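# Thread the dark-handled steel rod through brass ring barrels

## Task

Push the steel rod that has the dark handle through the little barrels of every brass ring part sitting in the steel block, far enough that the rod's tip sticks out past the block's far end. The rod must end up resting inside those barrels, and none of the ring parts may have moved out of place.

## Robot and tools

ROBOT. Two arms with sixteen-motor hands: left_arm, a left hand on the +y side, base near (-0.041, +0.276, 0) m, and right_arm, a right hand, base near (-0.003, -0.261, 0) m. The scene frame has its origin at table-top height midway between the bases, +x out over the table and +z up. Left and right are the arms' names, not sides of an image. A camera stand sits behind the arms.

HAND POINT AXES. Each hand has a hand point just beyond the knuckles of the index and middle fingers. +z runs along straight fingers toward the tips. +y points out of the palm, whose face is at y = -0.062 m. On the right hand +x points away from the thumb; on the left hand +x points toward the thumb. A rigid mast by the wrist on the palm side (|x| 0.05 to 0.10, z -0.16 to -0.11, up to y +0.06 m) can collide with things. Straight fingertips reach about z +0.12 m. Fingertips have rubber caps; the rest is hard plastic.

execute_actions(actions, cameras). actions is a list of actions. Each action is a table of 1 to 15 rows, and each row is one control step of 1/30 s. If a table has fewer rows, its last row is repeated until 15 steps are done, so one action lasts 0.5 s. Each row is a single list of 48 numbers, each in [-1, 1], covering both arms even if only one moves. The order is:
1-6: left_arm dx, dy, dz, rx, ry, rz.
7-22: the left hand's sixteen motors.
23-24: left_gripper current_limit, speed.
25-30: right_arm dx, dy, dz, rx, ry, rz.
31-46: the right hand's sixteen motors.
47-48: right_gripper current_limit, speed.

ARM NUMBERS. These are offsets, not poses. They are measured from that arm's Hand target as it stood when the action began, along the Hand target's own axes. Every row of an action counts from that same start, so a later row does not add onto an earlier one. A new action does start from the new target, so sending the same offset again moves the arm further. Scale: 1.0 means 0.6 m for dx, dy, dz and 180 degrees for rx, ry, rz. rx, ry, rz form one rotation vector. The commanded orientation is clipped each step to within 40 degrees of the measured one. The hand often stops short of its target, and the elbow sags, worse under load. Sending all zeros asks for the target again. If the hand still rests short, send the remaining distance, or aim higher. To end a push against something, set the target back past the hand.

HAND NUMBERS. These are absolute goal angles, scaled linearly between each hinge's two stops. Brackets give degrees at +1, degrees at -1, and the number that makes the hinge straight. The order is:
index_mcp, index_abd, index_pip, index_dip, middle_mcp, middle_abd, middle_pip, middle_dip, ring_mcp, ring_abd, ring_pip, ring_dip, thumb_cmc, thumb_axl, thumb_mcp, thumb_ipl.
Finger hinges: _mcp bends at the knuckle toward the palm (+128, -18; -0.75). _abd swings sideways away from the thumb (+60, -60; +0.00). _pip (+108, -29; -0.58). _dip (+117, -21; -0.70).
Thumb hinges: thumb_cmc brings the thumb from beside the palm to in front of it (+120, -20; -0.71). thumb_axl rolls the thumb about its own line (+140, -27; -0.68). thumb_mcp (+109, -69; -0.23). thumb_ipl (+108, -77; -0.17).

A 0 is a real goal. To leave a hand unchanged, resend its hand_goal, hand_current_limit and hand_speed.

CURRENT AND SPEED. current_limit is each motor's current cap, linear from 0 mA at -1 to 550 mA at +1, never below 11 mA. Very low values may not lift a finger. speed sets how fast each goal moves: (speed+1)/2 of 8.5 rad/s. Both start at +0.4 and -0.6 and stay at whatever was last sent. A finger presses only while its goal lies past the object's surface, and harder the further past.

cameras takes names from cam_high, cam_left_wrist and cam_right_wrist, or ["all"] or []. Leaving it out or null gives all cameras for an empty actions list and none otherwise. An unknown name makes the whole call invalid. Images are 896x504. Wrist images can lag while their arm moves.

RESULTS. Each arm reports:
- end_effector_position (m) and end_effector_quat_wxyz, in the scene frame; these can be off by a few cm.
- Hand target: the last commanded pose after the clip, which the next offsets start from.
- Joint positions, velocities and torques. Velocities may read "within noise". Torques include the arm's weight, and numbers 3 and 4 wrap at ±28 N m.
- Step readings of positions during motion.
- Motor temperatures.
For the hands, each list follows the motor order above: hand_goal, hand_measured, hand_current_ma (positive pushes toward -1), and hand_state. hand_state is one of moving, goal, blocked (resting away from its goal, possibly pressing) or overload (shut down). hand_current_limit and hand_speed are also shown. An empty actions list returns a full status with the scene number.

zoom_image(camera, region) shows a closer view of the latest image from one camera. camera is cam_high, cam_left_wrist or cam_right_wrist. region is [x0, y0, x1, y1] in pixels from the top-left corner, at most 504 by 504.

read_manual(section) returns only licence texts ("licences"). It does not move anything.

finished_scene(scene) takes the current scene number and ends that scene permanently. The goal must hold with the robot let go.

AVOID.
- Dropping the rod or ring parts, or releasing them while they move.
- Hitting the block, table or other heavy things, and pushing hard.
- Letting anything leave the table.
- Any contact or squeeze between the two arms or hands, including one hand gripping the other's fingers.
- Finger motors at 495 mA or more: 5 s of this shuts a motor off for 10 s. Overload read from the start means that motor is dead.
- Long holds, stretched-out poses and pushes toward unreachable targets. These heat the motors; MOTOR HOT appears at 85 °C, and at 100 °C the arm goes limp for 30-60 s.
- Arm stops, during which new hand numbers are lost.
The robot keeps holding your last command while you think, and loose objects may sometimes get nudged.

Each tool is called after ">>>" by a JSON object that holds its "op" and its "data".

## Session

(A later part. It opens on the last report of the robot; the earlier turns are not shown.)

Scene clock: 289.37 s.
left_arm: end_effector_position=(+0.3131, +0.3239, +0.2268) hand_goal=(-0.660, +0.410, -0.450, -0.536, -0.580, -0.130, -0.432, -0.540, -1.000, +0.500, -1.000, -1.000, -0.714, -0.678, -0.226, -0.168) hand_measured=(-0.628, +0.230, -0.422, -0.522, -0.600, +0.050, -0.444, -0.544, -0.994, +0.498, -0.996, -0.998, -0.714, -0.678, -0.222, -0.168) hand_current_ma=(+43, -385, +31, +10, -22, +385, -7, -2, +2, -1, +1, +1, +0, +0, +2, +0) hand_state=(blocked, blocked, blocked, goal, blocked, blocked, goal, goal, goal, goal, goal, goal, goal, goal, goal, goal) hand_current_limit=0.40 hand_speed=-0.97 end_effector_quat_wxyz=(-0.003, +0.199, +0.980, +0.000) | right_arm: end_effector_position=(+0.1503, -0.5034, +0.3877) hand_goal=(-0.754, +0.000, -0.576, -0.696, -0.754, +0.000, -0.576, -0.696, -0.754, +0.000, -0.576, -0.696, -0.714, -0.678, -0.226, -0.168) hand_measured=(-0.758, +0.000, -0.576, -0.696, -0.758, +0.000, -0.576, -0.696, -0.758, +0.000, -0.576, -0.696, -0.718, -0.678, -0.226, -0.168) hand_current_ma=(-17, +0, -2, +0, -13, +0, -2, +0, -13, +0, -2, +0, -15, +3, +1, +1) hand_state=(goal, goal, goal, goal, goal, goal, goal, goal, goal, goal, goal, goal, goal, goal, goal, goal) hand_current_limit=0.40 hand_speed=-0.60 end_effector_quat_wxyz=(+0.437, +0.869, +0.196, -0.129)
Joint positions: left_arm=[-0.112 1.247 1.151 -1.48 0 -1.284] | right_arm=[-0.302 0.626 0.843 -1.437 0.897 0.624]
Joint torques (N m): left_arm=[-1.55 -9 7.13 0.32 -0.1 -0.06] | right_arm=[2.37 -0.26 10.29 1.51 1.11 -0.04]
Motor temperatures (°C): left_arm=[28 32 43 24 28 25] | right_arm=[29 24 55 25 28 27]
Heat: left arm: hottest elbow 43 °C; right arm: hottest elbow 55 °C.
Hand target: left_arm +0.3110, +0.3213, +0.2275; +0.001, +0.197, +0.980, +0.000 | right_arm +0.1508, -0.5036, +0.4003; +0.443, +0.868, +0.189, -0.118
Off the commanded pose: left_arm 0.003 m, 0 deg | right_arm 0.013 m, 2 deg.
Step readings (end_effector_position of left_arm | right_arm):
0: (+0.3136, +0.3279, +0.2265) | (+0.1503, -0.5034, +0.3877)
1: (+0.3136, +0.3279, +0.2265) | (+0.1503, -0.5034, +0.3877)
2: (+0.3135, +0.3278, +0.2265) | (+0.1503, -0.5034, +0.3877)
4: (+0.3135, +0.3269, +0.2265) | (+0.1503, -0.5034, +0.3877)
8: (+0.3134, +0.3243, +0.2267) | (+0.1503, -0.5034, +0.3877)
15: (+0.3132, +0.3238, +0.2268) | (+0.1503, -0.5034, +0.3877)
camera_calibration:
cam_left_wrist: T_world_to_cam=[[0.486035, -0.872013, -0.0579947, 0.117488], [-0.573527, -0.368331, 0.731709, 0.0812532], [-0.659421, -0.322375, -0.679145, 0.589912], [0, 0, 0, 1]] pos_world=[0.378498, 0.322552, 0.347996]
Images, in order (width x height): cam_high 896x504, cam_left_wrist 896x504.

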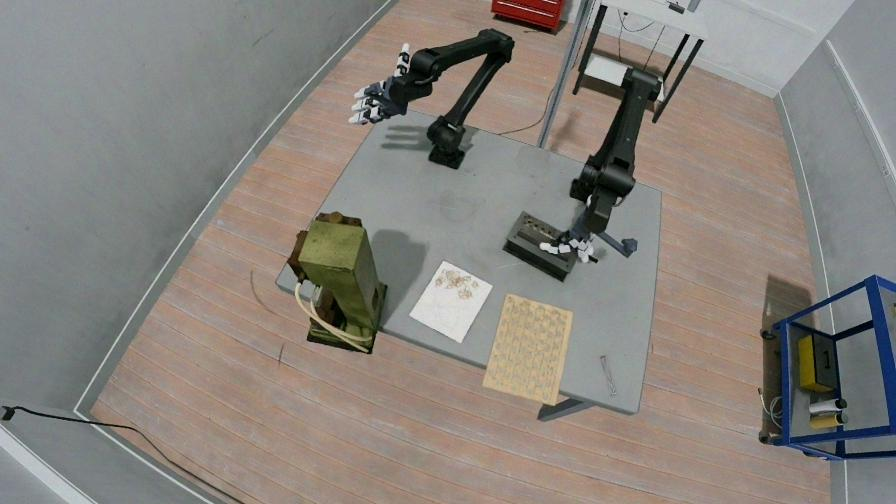

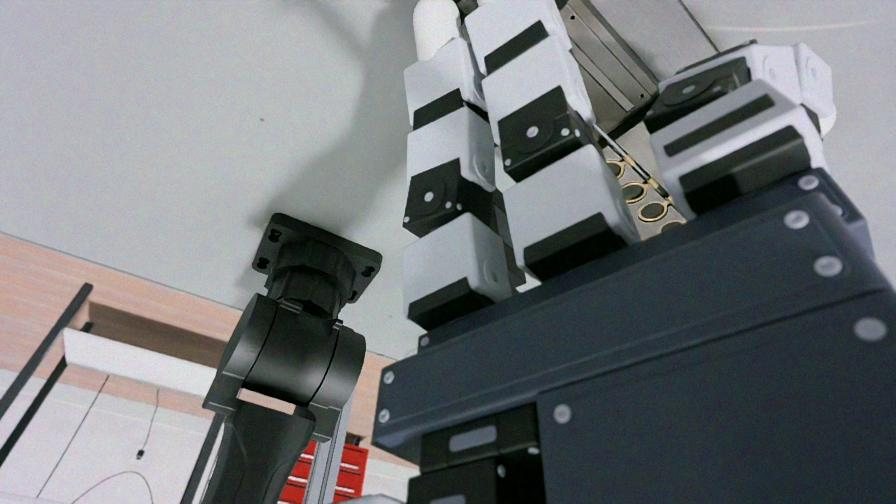

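>>> {"op": "execute_actions", "data": {"actions": [[[-0.0014,-0.0079,0,0,0,0,-0.66,0.41,-0.45,-0.535,-0.58,-0.13,-0.431,-0.54,-1,0.5,-1,-1,-0.714,-0.678,-0.226,-0.168,0.4,-0.97,0,0,0,0,0,0,-0.754,0,-0.576,-0.696,-0.754,0,-0.576,-0.696,-0.754,0,-0.576,-0.696,-0.714,-0.678,-0.226,-0.168,0.4,-0.6]]], "cameras": ["cam_left_wrist","cam_high"]}}

>>> {"op": "zoom_image", "data": {"camera": "cam_left_wrist", "region": [630, 160, 680, 210]}}

>>> {"op": "zoom_image", "data": {"camera": "cam_high", "region": [525, 215, 555, 245]}}

Scene clock: 291.30 s.
left_arm: end_effector_position=(+0.3124, +0.3190, +0.2272) hand_goal=(-0.660, +0.410, -0.450, -0.536, -0.580, -0.130, -0.432, -0.540, -1.000, +0.500, -1.000, -1.000, -0.714, -0.678, -0.226, -0.168) hand_measured=(-0.628, +0.230, -0.422, -0.522, -0.600, +0.050, -0.444, -0.544, -0.994, +0.498, -0.996, -0.998, -0.714, -0.678, -0.222, -0.168) hand_current_ma=(+43, -385, +31, +10, -22, +385, -8, -2, +2, -1, +1, +1, +0, +0, +2, +0) hand_state=(blocked, blocked, blocked, goal, blocked, blocked, goal, goal, goal, goal, goal, goal, goal, goal, goal, goal) hand_current_limit=0.40 hand_speed=-0.97 end_effector_quat_wxyz=(-0.002, +0.199, +0.980, +0.000) | right_arm: end_effector_position=(+0.1503, -0.5034, +0.3877) hand_goal=(-0.754, +0.000, -0.576, -0.696, -0.754, +0.000, -0.576, -0.696, -0.754, +0.000, -0.576, -0.696, -0.714, -0.678, -0.226, -0.168) hand_measured=(-0.758, +0.000, -0.576, -0.696, -0.758, +0.000, -0.576, -0.696, -0.758, +0.000, -0.576, -0.696, -0.718, -0.678, -0.226, -0.168) hand_current_ma=(-17, +0, -2, +0, -13, +0, -2, +0, -13, +0, -2, +0, -15, +3, +1, +1) hand_state=(goal, goal, goal, goal, goal, goal, goal, goal, goal, goal, goal, goal, goal, goal, goal, goal) hand_current_limit=0.40 hand_speed=-0.60 end_effector_quat_wxyz=(+0.437, +0.869, +0.196, -0.129)
Joint positions: left_arm=[-0.126 1.246 1.151 -1.48 0 -1.298] | right_arm=[-0.302 0.626 0.843 -1.437 0.897 0.624]
Joint torques (N m): left_arm=[-1.9 -9.17 6.94 0.44 -0.1 0] | right_arm=[2.84 -0.21 10.25 1.57 1.14 -0.04]
Motor temperatures (°C): left_arm=[28 32 43 24 28 25] | right_arm=[29 24 55 25 28 27]
Heat: left arm: hottest elbow 43 °C; right arm: hottest elbow 55 °C.
Hand target: left_arm +0.3099, +0.3166, +0.2275; +0.001, +0.197, +0.980, +0.000 | right_arm +0.1508, -0.5036, +0.4003; +0.443, +0.868, +0.189, -0.118
Off the commanded pose: left_arm 0.003 m, 0 deg | right_arm 0.013 m, 2 deg.
Step readings (end_effector_position of left_arm | right_arm):
0: (+0.3131, +0.3239, +0.2268) | (+0.1503, -0.5034, +0.3877)
1: (+0.3130, +0.3237, +0.2268) | (+0.1503, -0.5034, +0.3877)
2: (+0.3130, +0.3236, +0.2268) | (+0.1503, -0.5034, +0.3877)
4: (+0.3129, +0.3226, +0.2268) | (+0.1503, -0.5034, +0.3877)
8: (+0.3128, +0.3196, +0.2271) | (+0.1503, -0.5034, +0.3877)
15: (+0.3125, +0.3190, +0.2272) | (+0.1503, -0.5034, +0.3877)
camera_calibration:
cam_left_wrist: T_world_to_cam=[[0.48607, -0.872034, -0.0573826, 0.113551], [-0.574381, -0.368265, 0.731073, 0.0791245], [-0.658652, -0.322393, -0.679882, 0.588081], [0, 0, 0, 1]] pos_world=[0.377595, 0.317752, 0.348496]
Images, in order (width x height): cam_high 896x504, cam_left_wrist 896x504.

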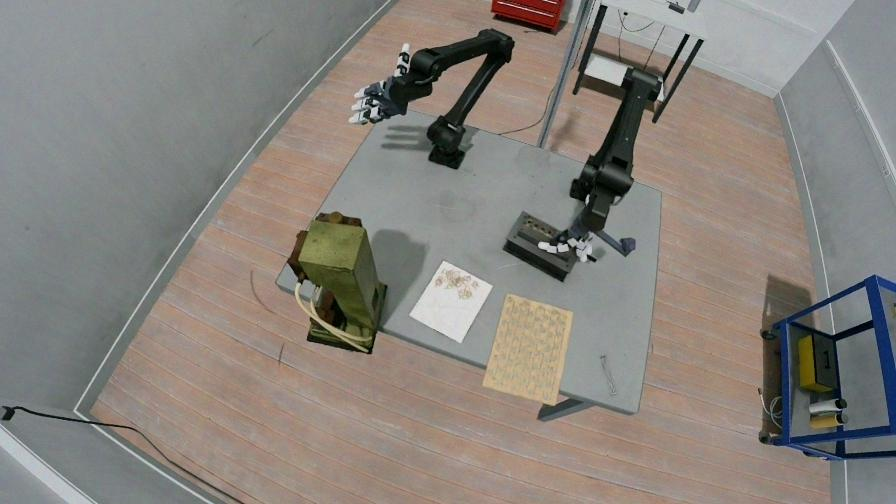

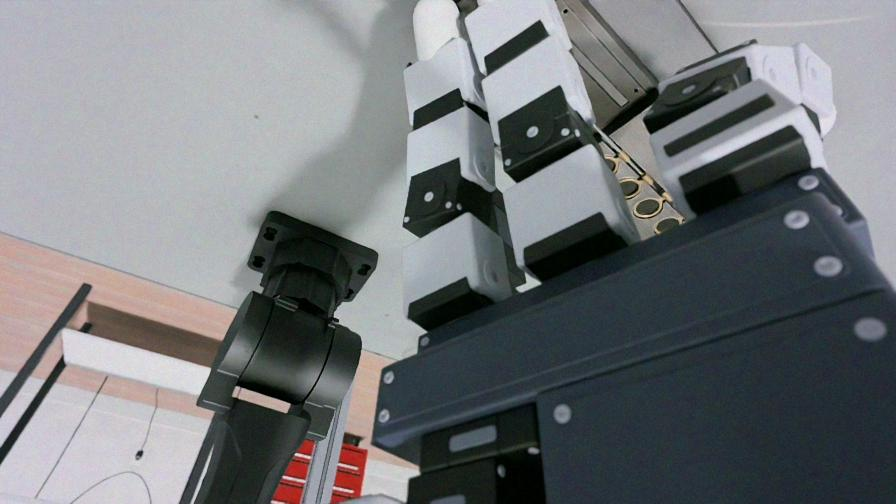

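Scaled by 10.080 from the camera's 896x504 image, which has a finer 1280x720 frame.

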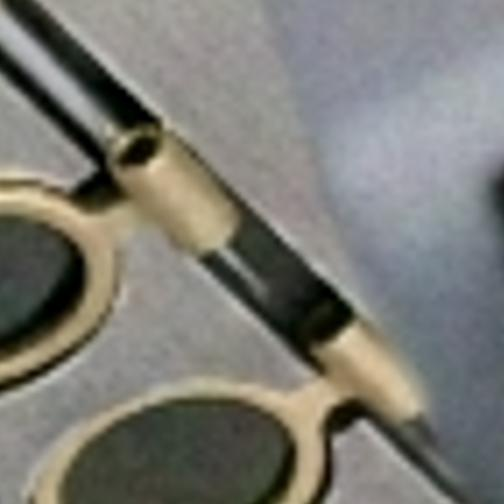

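Scaled by 16.800 from the camera's 896x504 image, which has a finer 1280x720 frame.

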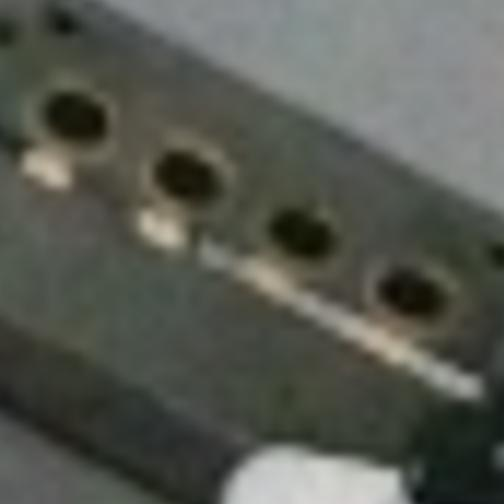

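>>> {"op": "execute_actions", "data": {"actions": [[[-0.0014,-0.0079,0,0,0,0,-0.66,0.41,-0.45,-0.535,-0.58,-0.13,-0.431,-0.54,-1,0.5,-1,-1,-0.714,-0.678,-0.226,-0.168,0.4,-0.97,0,0,0,0,0,0,-0.754,0,-0.576,-0.696,-0.754,0,-0.576,-0.696,-0.754,0,-0.576,-0.696,-0.714,-0.678,-0.226,-0.168,0.4,-0.6]]], "cameras": ["cam_left_wrist","cam_high"]}}

>>> {"op": "zoom_image", "data": {"camera": "cam_left_wrist", "region": [630, 160, 680, 210]}}

>>> {"op": "zoom_image", "data": {"camera": "cam_high", "region": [525, 215, 555, 245]}}

Scene clock: 293.10 s.
left_arm: end_effector_position=(+0.3116, +0.3148, +0.2275) hand_goal=(-0.660, +0.410, -0.450, -0.536, -0.580, -0.130, -0.432, -0.540, -1.000, +0.500, -1.000, -1.000, -0.714, -0.678, -0.226, -0.168) hand_measured=(-0.628, +0.230, -0.422, -0.522, -0.600, +0.050, -0.444, -0.544, -0.994, +0.498, -0.996, -0.998, -0.714, -0.678, -0.222, -0.168) hand_current_ma=(+43, -385, +31, +10, -22, +385, -8, -2, +2, -1, +1, +1, +0, +0, +2, +0) hand_state=(blocked, blocked, blocked, goal, blocked, blocked, goal, goal, goal, goal, goal, goal, goal, goal, goal, goal) hand_current_limit=0.40 hand_speed=-0.97 end_effector_quat_wxyz=(-0.002, +0.198, +0.980, +0.000) | right_arm: end_effector_position=(+0.1503, -0.5034, +0.3877) hand_goal=(-0.754, +0.000, -0.576, -0.696, -0.754, +0.000, -0.576, -0.696, -0.754, +0.000, -0.576, -0.696, -0.714, -0.678, -0.226, -0.168) hand_measured=(-0.758, +0.000, -0.576, -0.696, -0.758, +0.000, -0.576, -0.696, -0.758, +0.000, -0.576, -0.696, -0.718, -0.678, -0.226, -0.168) hand_current_ma=(-17, +0, -2, +0, -13, +0, -2, +0, -13, +0, -2, +0, -15, +3, +1, +1) hand_state=(goal, goal, goal, goal, goal, goal, goal, goal, goal, goal, goal, goal, goal, goal, goal, goal) hand_current_limit=0.40 hand_speed=-0.60 end_effector_quat_wxyz=(+0.437, +0.869, +0.196, -0.129)
Joint positions: left_arm=[-0.139 1.245 1.151 -1.48 0 -1.312] | right_arm=[-0.302 0.626 0.843 -1.437 0.897 0.624]
Joint torques (N m): left_arm=[-1.73 -9.47 6.99 0.24 -0.07 -0.03] | right_arm=[2.55 -0.21 9.96 1.52 1.14 -0.05]
Motor temperatures (°C): left_arm=[28 32 43 24 28 25] | right_arm=[29 24 55 25 28 27]
Heat: left arm: hottest elbow 43 °C; right arm: hottest elbow 55 °C.
Hand target: left_arm +0.3089, +0.3118, +0.2275; +0.001, +0.197, +0.980, +0.000 | right_arm +0.1508, -0.5036, +0.4003; +0.443, +0.868, +0.189, -0.118
Off the commanded pose: left_arm 0.004 m, 0 deg | right_arm 0.013 m, 2 deg.
Step readings (end_effector_position of left_arm | right_arm):
0: (+0.3124, +0.3190, +0.2272) | (+0.1503, -0.5034, +0.3877)
1: (+0.3124, +0.3189, +0.2272) | (+0.1503, -0.5034, +0.3877)
2: (+0.3123, +0.3188, +0.2272) | (+0.1503, -0.5034, +0.3877)
4: (+0.3122, +0.3177, +0.2272) | (+0.1503, -0.5034, +0.3877)
8: (+0.3120, +0.3151, +0.2275) | (+0.1503, -0.5034, +0.3877)
15: (+0.3117, +0.3148, +0.2275) | (+0.1503, -0.5034, +0.3877)
camera_calibration:
cam_left_wrist: T_world_to_cam=[[0.487466, -0.871259, -0.0573101, 0.109636], [-0.574393, -0.36942, 0.73048, 0.0774502], [-0.657609, -0.323166, -0.680525, 0.586443], [0, 0, 0, 1]] pos_world=[0.376693, 0.313652, 0.348796]
Images, in order (width x height): cam_high 896x504, cam_left_wrist 896x504.

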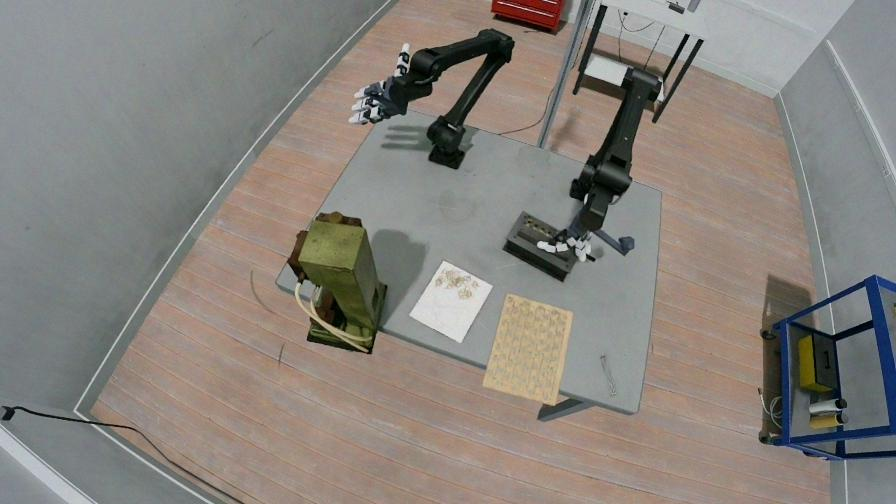

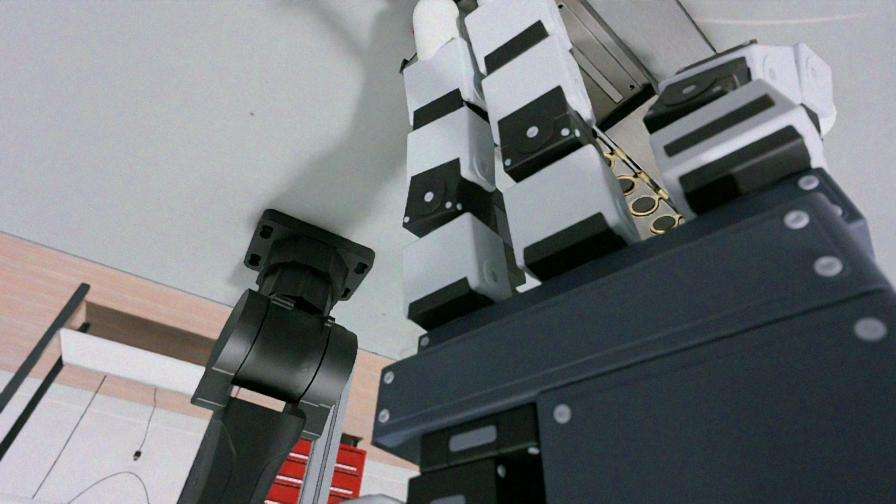

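Scaled by 10.080 from the camera's 896x504 image, which has a finer 1280x720 frame.

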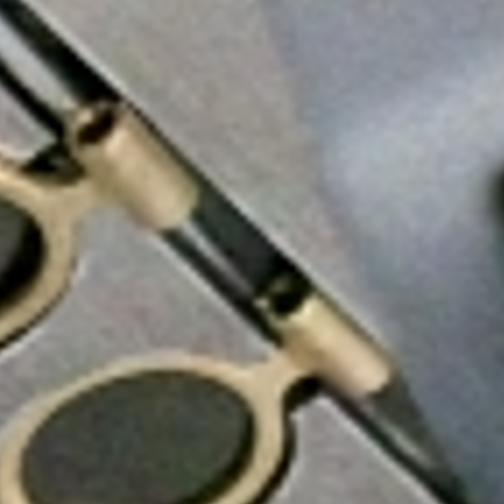

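Scaled by 16.800 from the camera's 896x504 image, which has a finer 1280x720 frame.

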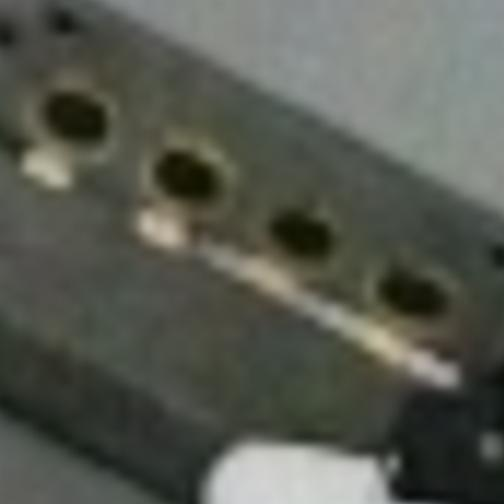

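>>> {"op": "execute_actions", "data": {"actions": [[[-0.0014,-0.0079,0,0,0,0,-0.66,0.41,-0.45,-0.535,-0.58,-0.13,-0.431,-0.54,-1,0.5,-1,-1,-0.714,-0.678,-0.226,-0.168,0.4,-0.97,0,0,0,0,0,0,-0.754,0,-0.576,-0.696,-0.754,0,-0.576,-0.696,-0.754,0,-0.576,-0.696,-0.714,-0.678,-0.226,-0.168,0.4,-0.6]]], "cameras": ["cam_left_wrist","cam_high"]}}

>>> {"op": "zoom_image", "data": {"camera": "cam_left_wrist", "region": [630, 160, 680, 210]}}

>>> {"op": "zoom_image", "data": {"camera": "cam_high", "region": [525, 215, 555, 245]}}

>>> {"op": "zoom_image", "data": {"camera": "cam_high", "region": [575, 245, 605, 275]}}

Scene clock: 294.27 s.
left_arm: end_effector_position=(+0.3097, +0.3104, +0.2265) hand_goal=(-0.660, +0.410, -0.450, -0.536, -0.580, -0.130, -0.432, -0.540, -1.000, +0.500, -1.000, -1.000, -0.714, -0.678, -0.226, -0.168) hand_measured=(-0.628, +0.230, -0.422, -0.522, -0.600, +0.050, -0.444, -0.544, -0.994, +0.498, -0.996, -0.998, -0.714, -0.678, -0.222, -0.168) hand_current_ma=(+43, -385, +31, +10, -22, +385, -8, -2, +2, -1, +1, +1, +0, +0, +2, +0) hand_state=(blocked, blocked, blocked, goal, blocked, blocked, goal, goal, goal, goal, goal, goal, goal, goal, goal, goal) hand_current_limit=0.40 hand_speed=-0.97 end_effector_quat_wxyz=(-0.003, +0.198, +0.980, +0.000) | right_arm: end_effector_position=(+0.1503, -0.5034, +0.3877) hand_goal=(-0.754, +0.000, -0.576, -0.696, -0.754, +0.000, -0.576, -0.696, -0.754, +0.000, -0.576, -0.696, -0.714, -0.678, -0.226, -0.168) hand_measured=(-0.758, +0.000, -0.576, -0.696, -0.758, +0.000, -0.576, -0.696, -0.758, +0.000, -0.576, -0.696, -0.718, -0.678, -0.226, -0.168) hand_current_ma=(-17, +0, -2, +0, -13, +0, -2, +0, -13, +0, -2, +0, -15, +3, +1, +1) hand_state=(goal, goal, goal, goal, goal, goal, goal, goal, goal, goal, goal, goal, goal, goal, goal, goal) hand_current_limit=0.40 hand_speed=-0.60 end_effector_quat_wxyz=(+0.437, +0.869, +0.196, -0.129)
Joint positions: left_arm=[-0.153 1.244 1.147 -1.48 -0.001 -1.326] | right_arm=[-0.302 0.626 0.843 -1.437 0.897 0.624]
Joint torques (N m): left_arm=[-1.38 -9.17 7.25 0.28 -0.07 -0.05] | right_arm=[1.49 -0.15 10.22 1.42 1.12 -0.09]
Motor temperatures (°C): left_arm=[28 32 43 24 28 25] | right_arm=[29 24 55 25 28 27]
Heat: left arm: hottest elbow 43 °C; right arm: hottest elbow 55 °C.
Hand target: left_arm +0.3078, +0.3072, +0.2275; +0.001, +0.197, +0.980, +0.000 | right_arm +0.1508, -0.5036, +0.4003; +0.443, +0.868, +0.189, -0.118
Off the commanded pose: left_arm 0.004 m, 0 deg | right_arm 0.013 m, 2 deg.
Step readings (end_effector_position of left_arm | right_arm):
0: (+0.3116, +0.3148, +0.2275) | (+0.1503, -0.5034, +0.3877)
1: (+0.3116, +0.3148, +0.2275) | (+0.1503, -0.5034, +0.3877)
2: (+0.3115, +0.3147, +0.2275) | (+0.1503, -0.5034, +0.3877)
4: (+0.3111, +0.3138, +0.2274) | (+0.1503, -0.5034, +0.3877)
8: (+0.3101, +0.3110, +0.2266) | (+0.1503, -0.5034, +0.3877)
15: (+0.3098, +0.3104, +0.2265) | (+0.1503, -0.5034, +0.3877)
camera_calibration:
cam_left_wrist: T_world_to_cam=[[0.487633, -0.871036, -0.0592497, 0.106964], [-0.572353, -0.370192, 0.731689, 0.0748032], [-0.659262, -0.322884, -0.679058, 0.583147], [0, 0, 0, 1]] pos_world=[0.375101, 0.309149, 0.347595]
Images, in order (width x height): cam_high 896x504, cam_left_wrist 896x504.

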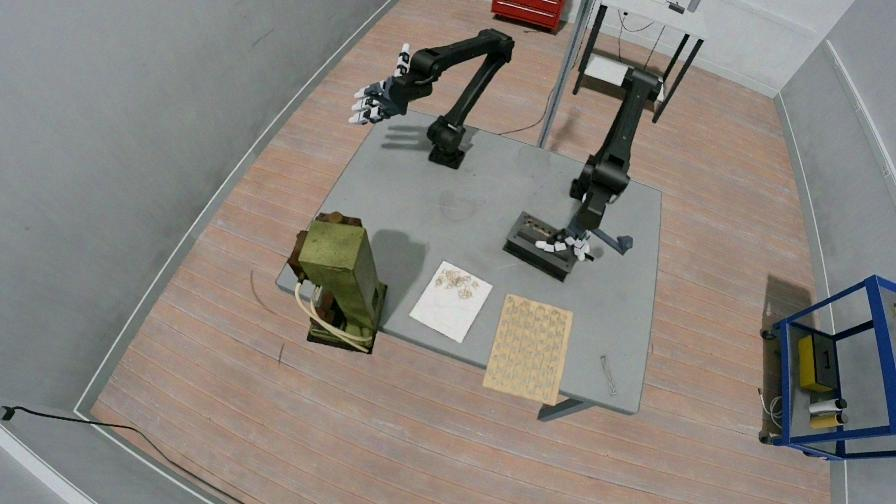

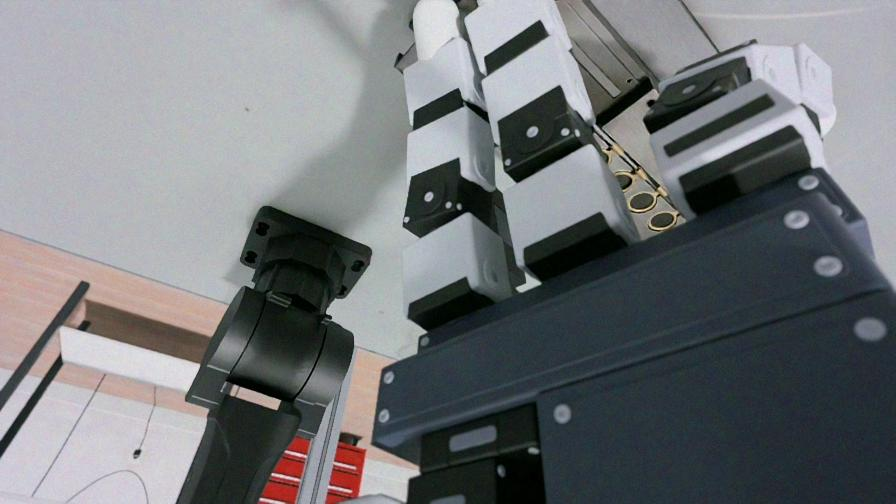

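Scaled by 10.080 from the camera's 896x504 image, which has a finer 1280x720 frame.

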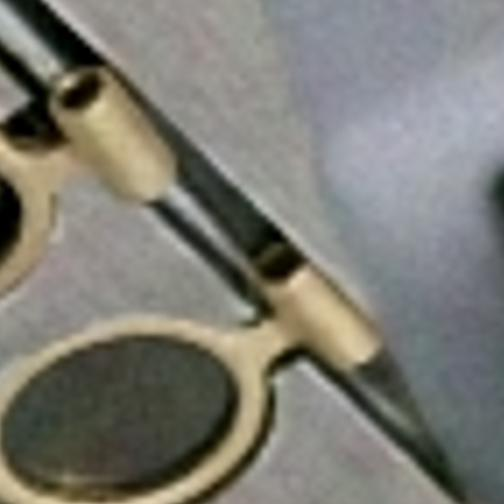

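Scaled by 16.800 from the camera's 896x504 image, which has a finer 1280x720 frame.

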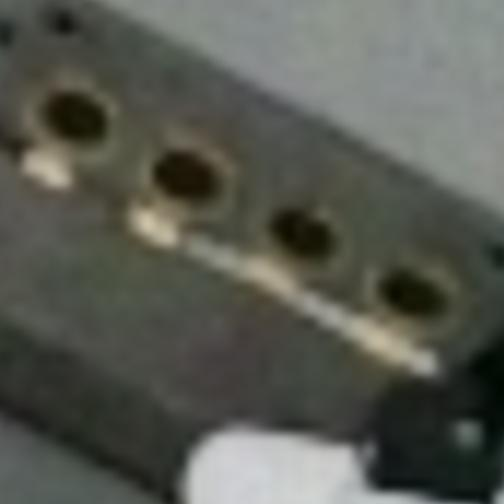

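Scaled by 16.800 from the camera's 896x504 image, which has a finer 1280x720 frame.

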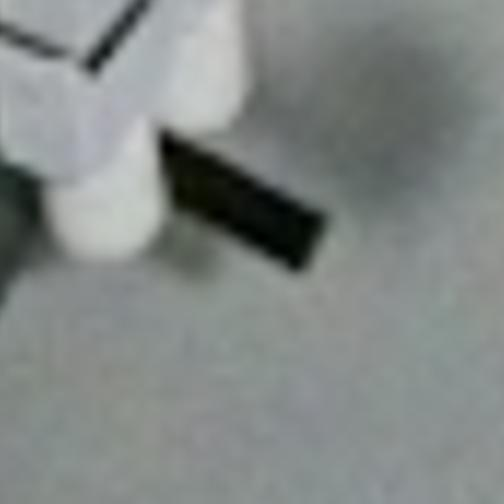

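>>> {"op": "execute_actions", "data": {"actions": [[[-0.0017,-0.0095,0,0,0,0,-0.66,0.41,-0.45,-0.535,-0.58,-0.13,-0.431,-0.54,-1,0.5,-1,-1,-0.714,-0.678,-0.226,-0.168,0.4,-0.97,0,0,0,0,0,0,-0.754,0,-0.576,-0.696,-0.754,0,-0.576,-0.696,-0.754,0,-0.576,-0.696,-0.714,-0.678,-0.226,-0.168,0.4,-0.6]]], "cameras": ["cam_left_wrist","cam_high"]}}

>>> {"op": "zoom_image", "data": {"camera": "cam_left_wrist", "region": [630, 160, 680, 210]}}

>>> {"op": "zoom_image", "data": {"camera": "cam_high", "region": [525, 215, 555, 245]}}

>>> {"op": "zoom_image", "data": {"camera": "cam_high", "region": [575, 245, 605, 275]}}

Scene clock: 295.67 s.
left_arm: end_effector_position=(+0.3087, +0.3063, +0.2270) hand_goal=(-0.660, +0.410, -0.450, -0.536, -0.580, -0.130, -0.432, -0.540, -1.000, +0.500, -1.000, -1.000, -0.714, -0.678, -0.226, -0.168) hand_measured=(-0.628, +0.230, -0.422, -0.522, -0.600, +0.050, -0.444, -0.544, -0.994, +0.498, -0.996, -0.998, -0.714, -0.678, -0.222, -0.168) hand_current_ma=(+43, -385, +31, +10, -21, +385, -8, -2, +2, -1, +1, +1, +0, +0, +2, +0) hand_state=(blocked, blocked, blocked, goal, blocked, blocked, goal, goal, goal, goal, goal, goal, goal, goal, goal, goal) hand_current_limit=0.40 hand_speed=-0.97 end_effector_quat_wxyz=(-0.003, +0.197, +0.980, +0.002) | right_arm: end_effector_position=(+0.1503, -0.5034, +0.3877) hand_goal=(-0.754, +0.000, -0.576, -0.696, -0.754, +0.000, -0.576, -0.696, -0.754, +0.000, -0.576, -0.696, -0.714, -0.678, -0.226, -0.168) hand_measured=(-0.758, +0.000, -0.576, -0.696, -0.758, +0.000, -0.576, -0.696, -0.758, +0.000, -0.576, -0.696, -0.718, -0.678, -0.226, -0.168) hand_current_ma=(-17, +0, -2, +0, -13, +0, -2, +0, -13, +0, -2, +0, -15, +3, +1, +1) hand_state=(goal, goal, goal, goal, goal, goal, goal, goal, goal, goal, goal, goal, goal, goal, goal, goal) hand_current_limit=0.40 hand_speed=-0.60 end_effector_quat_wxyz=(+0.437, +0.869, +0.196, -0.129)
Joint positions: left_arm=[-0.167 1.243 1.147 -1.48 -0.004 -1.344] | right_arm=[-0.302 0.626 0.843 -1.437 0.897 0.624]
Joint torques (N m): left_arm=[-2.2 -9.41 7.16 0.36 0.09 -0.07] | right_arm=[2.37 -0.26 10.15 1.44 1.17 -0.13]
Motor temperatures (°C): left_arm=[28 32 43 24 28 25] | right_arm=[29 24 55 25 28 27]
Heat: left arm: hottest elbow 43 °C; right arm: hottest elbow 55 °C.
Hand target: left_arm +0.3065, +0.3015, +0.2275; +0.001, +0.197, +0.980, +0.000 | right_arm +0.1508, -0.5036, +0.4003; +0.443, +0.868, +0.189, -0.118
Off the commanded pose: left_arm 0.005 m, 1 deg | right_arm 0.013 m, 2 deg.
Step readings (end_effector_position of left_arm | right_arm):
0: (+0.3097, +0.3104, +0.2265) | (+0.1503, -0.5034, +0.3877)
1: (+0.3096, +0.3104, +0.2265) | (+0.1503, -0.5034, +0.3877)
2: (+0.3096, +0.3102, +0.2265) | (+0.1503, -0.5034, +0.3877)
4: (+0.3094, +0.3089, +0.2265) | (+0.1503, -0.5034, +0.3877)
8: (+0.3092, +0.3067, +0.2269) | (+0.1503, -0.5034, +0.3877)
15: (+0.3087, +0.3065, +0.2270) | (+0.1503, -0.5034, +0.3877)
camera_calibration:
cam_left_wrist: T_world_to_cam=[[0.490411, -0.869297, -0.0617993, 0.103021], [-0.572262, -0.374698, 0.729464, 0.0741417], [-0.657277, -0.322372, -0.681222, 0.581325], [0, 0, 0, 1]] pos_world=[0.373998, 0.304739, 0.348294]
Images, in order (width x height): cam_high 896x504, cam_left_wrist 896x504.

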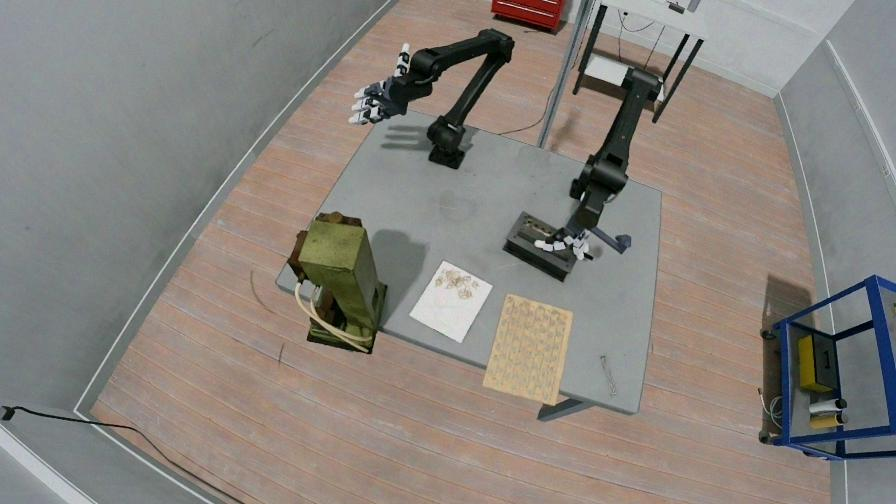

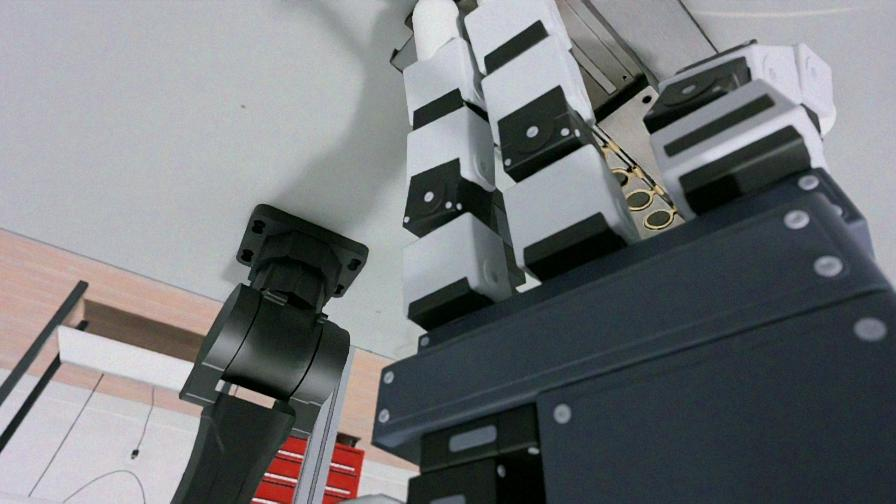

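Scaled by 10.080 from the camera's 896x504 image, which has a finer 1280x720 frame.

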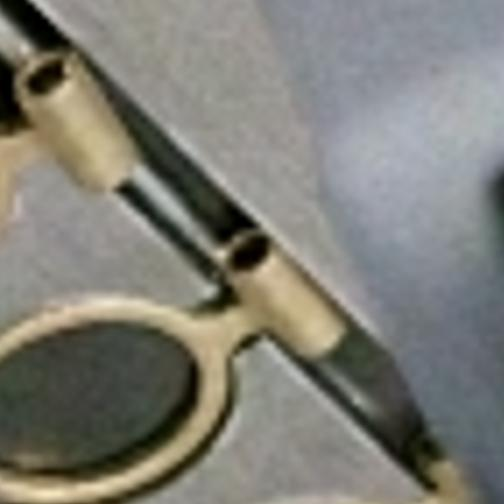

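Scaled by 16.800 from the camera's 896x504 image, which has a finer 1280x720 frame.

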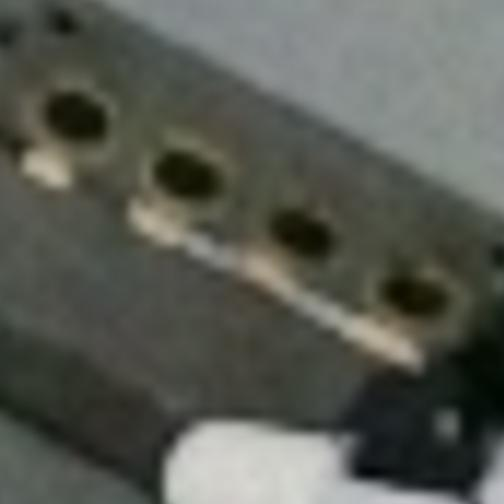

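Scaled by 16.800 from the camera's 896x504 image, which has a finer 1280x720 frame.

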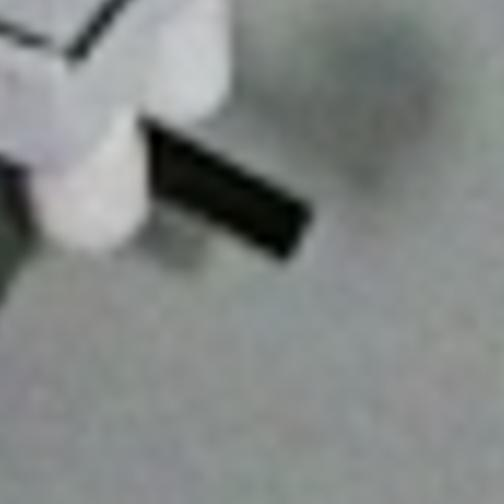

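>>> {"op": "execute_actions", "data": {"actions": [[[0.0003,-0.006,0,0,0,0,-0.66,0.41,-0.45,-0.535,-0.58,-0.13,-0.431,-0.54,-1,0.5,-1,-1,-0.714,-0.678,-0.226,-0.168,0.4,-0.97,0,0,0,0,0,0,-0.754,0,-0.576,-0.696,-0.754,0,-0.576,-0.696,-0.754,0,-0.576,-0.696,-0.714,-0.678,-0.226,-0.168,0.4,-0.6]]], "cameras": ["cam_left_wrist","cam_high"]}}

>>> {"op": "zoom_image", "data": {"camera": "cam_left_wrist", "region": [630, 160, 680, 210]}}

>>> {"op": "zoom_image", "data": {"camera": "cam_high", "region": [525, 215, 555, 245]}}

>>> {"op": "zoom_image", "data": {"camera": "cam_high", "region": [575, 245, 605, 275]}}

Scene clock: 298.57 s.
left_arm: end_effector_position=(+0.3074, +0.3007, +0.2269) hand_goal=(-0.660, +0.410, -0.450, -0.536, -0.580, -0.130, -0.432, -0.540, -1.000, +0.500, -1.000, -1.000, -0.714, -0.678, -0.226, -0.168) hand_measured=(-0.628, +0.230, -0.422, -0.522, -0.600, +0.050, -0.444, -0.546, -0.994, +0.498, -0.996, -0.998, -0.714, -0.678, -0.222, -0.168) hand_current_ma=(+43, -385, +31, +10, -21, +385, -8, -2, +2, -1, +1, +1, +0, +0, +2, +0) hand_state=(blocked, blocked, blocked, goal, blocked, blocked, goal, goal, goal, goal, goal, goal, goal, goal, goal, goal) hand_current_limit=0.40 hand_speed=-0.97 end_effector_quat_wxyz=(-0.002, +0.199, +0.980, +0.001) | right_arm: end_effector_position=(+0.1503, -0.5034, +0.3877) hand_goal=(-0.754, +0.000, -0.576, -0.696, -0.754, +0.000, -0.576, -0.696, -0.754, +0.000, -0.576, -0.696, -0.714, -0.678, -0.226, -0.168) hand_measured=(-0.758, +0.000, -0.576, -0.696, -0.758, +0.000, -0.576, -0.696, -0.758, +0.000, -0.576, -0.696, -0.718, -0.678, -0.226, -0.168) hand_current_ma=(-17, +0, -2, +0, -13, +0, -2, +0, -13, +0, -2, +0, -15, +3, +1, +1) hand_state=(goal, goal, goal, goal, goal, goal, goal, goal, goal, goal, goal, goal, goal, goal, goal, goal) hand_current_limit=0.40 hand_speed=-0.60 end_effector_quat_wxyz=(+0.437, +0.869, +0.196, -0.129)
Joint positions: left_arm=[-0.182 1.24 1.145 -1.48 -0.001 -1.354] | right_arm=[-0.302 0.626 0.843 -1.437 0.897 0.624]
Joint torques (N m): left_arm=[-2.14 -8.76 7.21 0.23 -0.03 -0.12] | right_arm=[2.02 0.26 10.4 1.48 1.17 -0.03]
Motor temperatures (°C): left_arm=[28 32 43 24 28 25] | right_arm=[29 24 55 25 28 27]
Heat: left arm: hottest elbow 43 °C; right arm: hottest elbow 55 °C.
Hand target: left_arm +0.3050, +0.2983, +0.2275; +0.001, +0.197, +0.980, +0.000 | right_arm +0.1508, -0.5036, +0.4003; +0.443, +0.868, +0.189, -0.118
Off the commanded pose: left_arm 0.004 m, 0 deg | right_arm 0.013 m, 2 deg.
Step readings (end_effector_position of left_arm | right_arm):
0: (+0.3087, +0.3063, +0.2270) | (+0.1503, -0.5034, +0.3877)
1: (+0.3087, +0.3063, +0.2270) | (+0.1503, -0.5034, +0.3877)
2: (+0.3086, +0.3062, +0.2270) | (+0.1503, -0.5034, +0.3877)
4: (+0.3084, +0.3054, +0.2272) | (+0.1503, -0.5034, +0.3877)
8: (+0.3079, +0.3029, +0.2272) | (+0.1503, -0.5034, +0.3877)
15: (+0.3074, +0.3007, +0.2269) | (+0.1503, -0.5034, +0.3877)
camera_calibration:
cam_left_wrist: T_world_to_cam=[[0.485758, -0.872104, -0.0589429, 0.100507], [-0.574475, -0.369349, 0.730451, 0.0702333], [-0.6588, -0.320962, -0.680416, 0.57843], [0, 0, 0, 1]] pos_world=[0.372595, 0.299247, 0.348196]
Images, in order (width x height): cam_high 896x504, cam_left_wrist 896x504.

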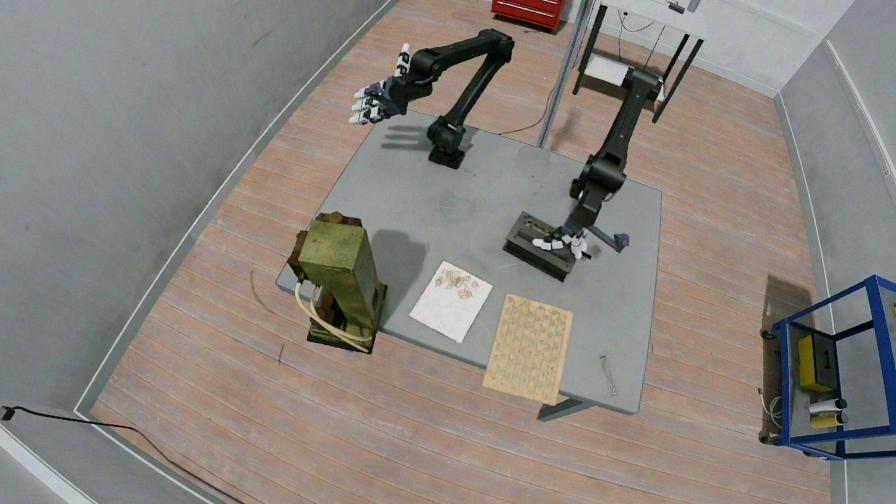

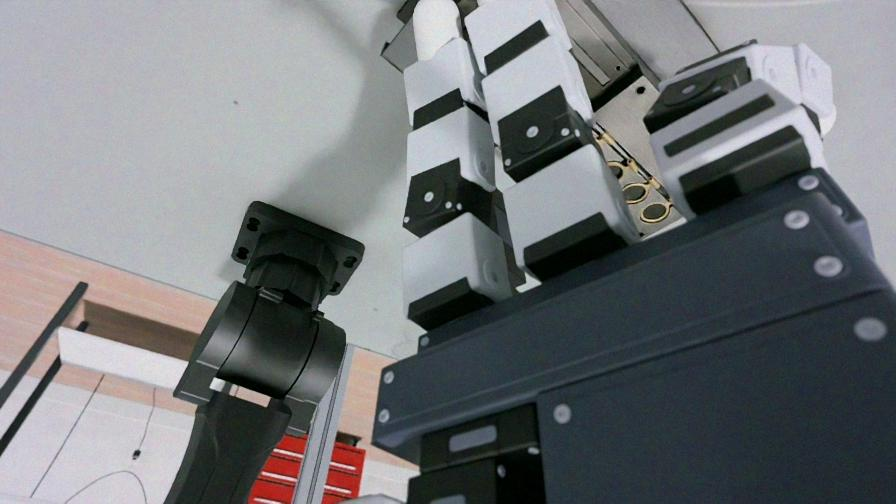

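Scaled by 10.080 from the camera's 896x504 image, which has a finer 1280x720 frame.

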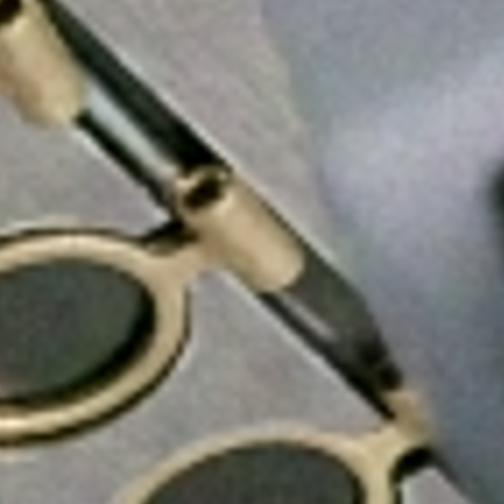

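Scaled by 16.800 from the camera's 896x504 image, which has a finer 1280x720 frame.

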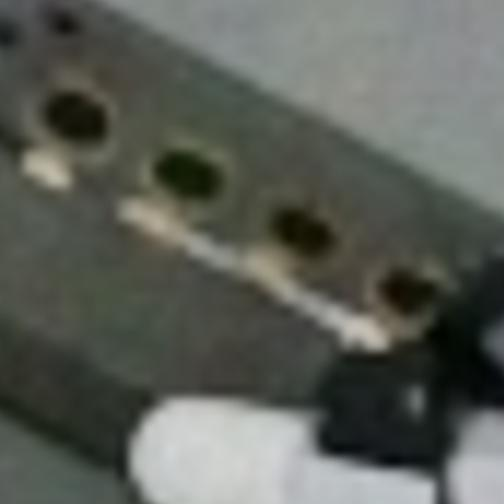

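Scaled by 16.800 from the camera's 896x504 image, which has a finer 1280x720 frame.

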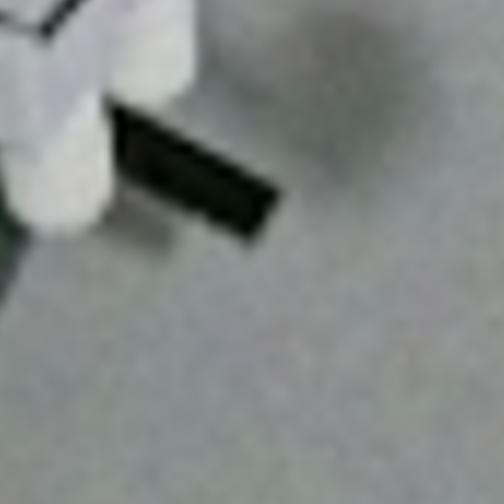

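>>> {"op": "execute_actions", "data": {"actions": [[[-0.0011,-0.0095,0,0,0,0,-0.66,0.41,-0.45,-0.535,-0.58,-0.13,-0.431,-0.54,-1,0.5,-1,-1,-0.714,-0.678,-0.226,-0.168,0.4,-0.97,0,0,0,0,0,0,-0.754,0,-0.576,-0.696,-0.754,0,-0.576,-0.696,-0.754,0,-0.576,-0.696,-0.714,-0.678,-0.226,-0.168,0.4,-0.6]]], "cameras": ["cam_left_wrist","cam_high"]}}

>>> {"op": "zoom_image", "data": {"camera": "cam_left_wrist", "region": [630, 160, 680, 210]}}

>>> {"op": "zoom_image", "data": {"camera": "cam_high", "region": [525, 215, 555, 245]}}

Scene clock: 299.93 s.
left_arm: end_effector_position=(+0.3062, +0.2952, +0.2272) hand_goal=(-0.660, +0.410, -0.450, -0.536, -0.580, -0.130, -0.432, -0.540, -1.000, +0.500, -1.000, -1.000, -0.714, -0.678, -0.226, -0.168) hand_measured=(-0.628, +0.230, -0.422, -0.522, -0.600, +0.050, -0.444, -0.546, -0.994, +0.498, -0.996, -0.998, -0.714, -0.678, -0.222, -0.168) hand_current_ma=(+43, -385, +31, +10, -21, +385, -8, -2, +2, -1, +1, +1, +0, +0, +2, +0) hand_state=(blocked, blocked, blocked, goal, blocked, blocked, goal, goal, goal, goal, goal, goal, goal, goal, goal, goal) hand_current_limit=0.40 hand_speed=-0.97 end_effector_quat_wxyz=(-0.002, +0.199, +0.980, +0.001) | right_arm: end_effector_position=(+0.1503, -0.5034, +0.3877) hand_goal=(-0.754, +0.000, -0.576, -0.696, -0.754, +0.000, -0.576, -0.696, -0.754, +0.000, -0.576, -0.696, -0.714, -0.678, -0.226, -0.168) hand_measured=(-0.758, +0.000, -0.576, -0.696, -0.758, +0.000, -0.576, -0.696, -0.758, +0.000, -0.576, -0.696, -0.718, -0.678, -0.226, -0.168) hand_current_ma=(-17, +0, -2, +0, -13, +0, -2, +0, -13, +0, -2, +0, -15, +3, +1, +1) hand_state=(goal, goal, goal, goal, goal, goal, goal, goal, goal, goal, goal, goal, goal, goal, goal, goal) hand_current_limit=0.40 hand_speed=-0.60 end_effector_quat_wxyz=(+0.437, +0.869, +0.196, -0.129)
Joint positions: left_arm=[-0.198 1.24 1.145 -1.48 -0.001 -1.37] | right_arm=[-0.302 0.626 0.843 -1.437 0.897 0.624]
Joint torques (N m): left_arm=[-1.14 -8.94 6.94 0.38 -0.05 -0.02] | right_arm=[1.67 -0.38 10.26 1.61 1.12 -0.09]
Motor temperatures (°C): left_arm=[28 32 42 24 28 25] | right_arm=[29 24 55 25 28 27]
Heat: left arm: hottest elbow 42 °C; right arm: hottest elbow 55 °C.
Hand target: left_arm +0.3034, +0.2928, +0.2275; +0.001, +0.197, +0.980, +0.000 | right_arm +0.1508, -0.5036, +0.4003; +0.443, +0.868, +0.189, -0.118
Off the commanded pose: left_arm 0.004 m, 0 deg | right_arm 0.013 m, 2 deg.
Step readings (end_effector_position of left_arm | right_arm):
0: (+0.3073, +0.3007, +0.2269) | (+0.1503, -0.5034, +0.3877)
1: (+0.3073, +0.3007, +0.2269) | (+0.1503, -0.5034, +0.3877)
2: (+0.3072, +0.3005, +0.2269) | (+0.1503, -0.5034, +0.3877)
4: (+0.3070, +0.2993, +0.2269) | (+0.1503, -0.5034, +0.3877)
8: (+0.3067, +0.2961, +0.2270) | (+0.1503, -0.5034, +0.3877)
15: (+0.3063, +0.2952, +0.2272) | (+0.1503, -0.5034, +0.3877)
camera_calibration:
cam_left_wrist: T_world_to_cam=[[0.486144, -0.871915, -0.0585573, 0.0960218], [-0.574817, -0.369527, 0.730093, 0.0676116], [-0.658217, -0.32127, -0.680834, 0.575964], [0, 0, 0, 1]] pos_world=[0.371293, 0.293747, 0.348396]
Images, in order (width x height): cam_high 896x504, cam_left_wrist 896x504.

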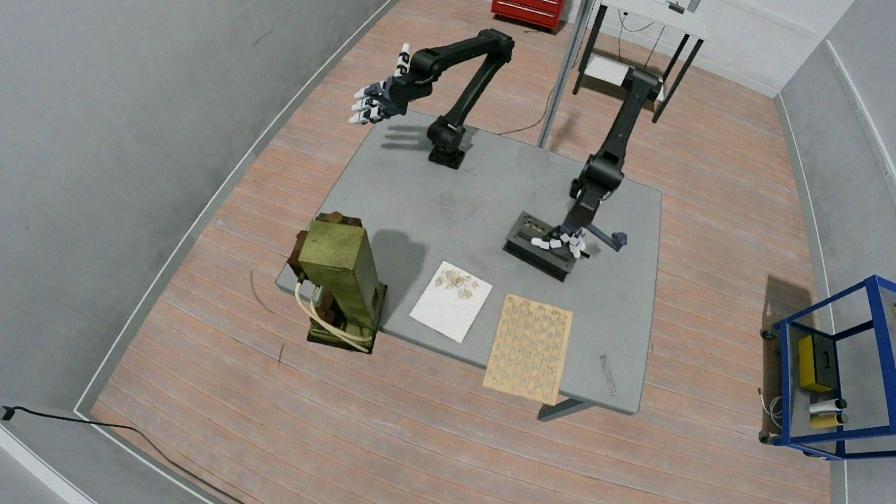

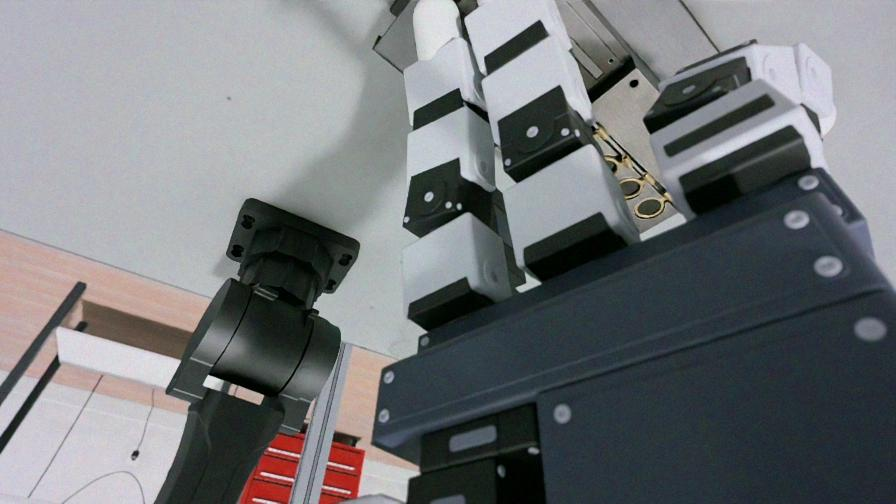

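Scaled by 10.080 from the camera's 896x504 image, which has a finer 1280x720 frame.

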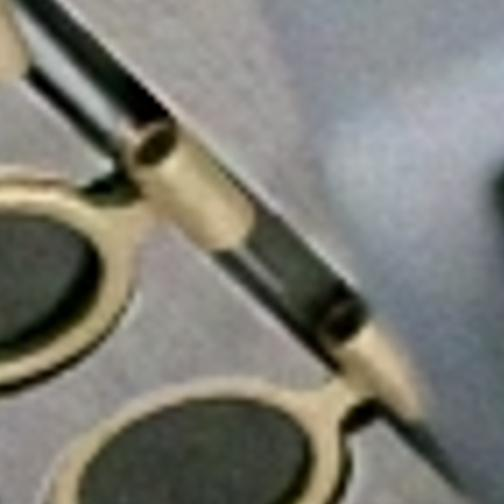

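Scaled by 16.800 from the camera's 896x504 image, which has a finer 1280x720 frame.

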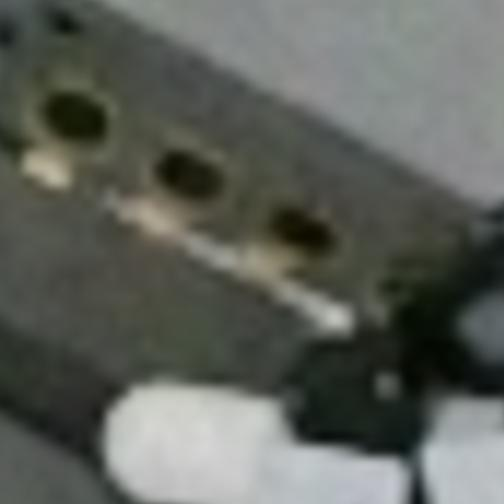

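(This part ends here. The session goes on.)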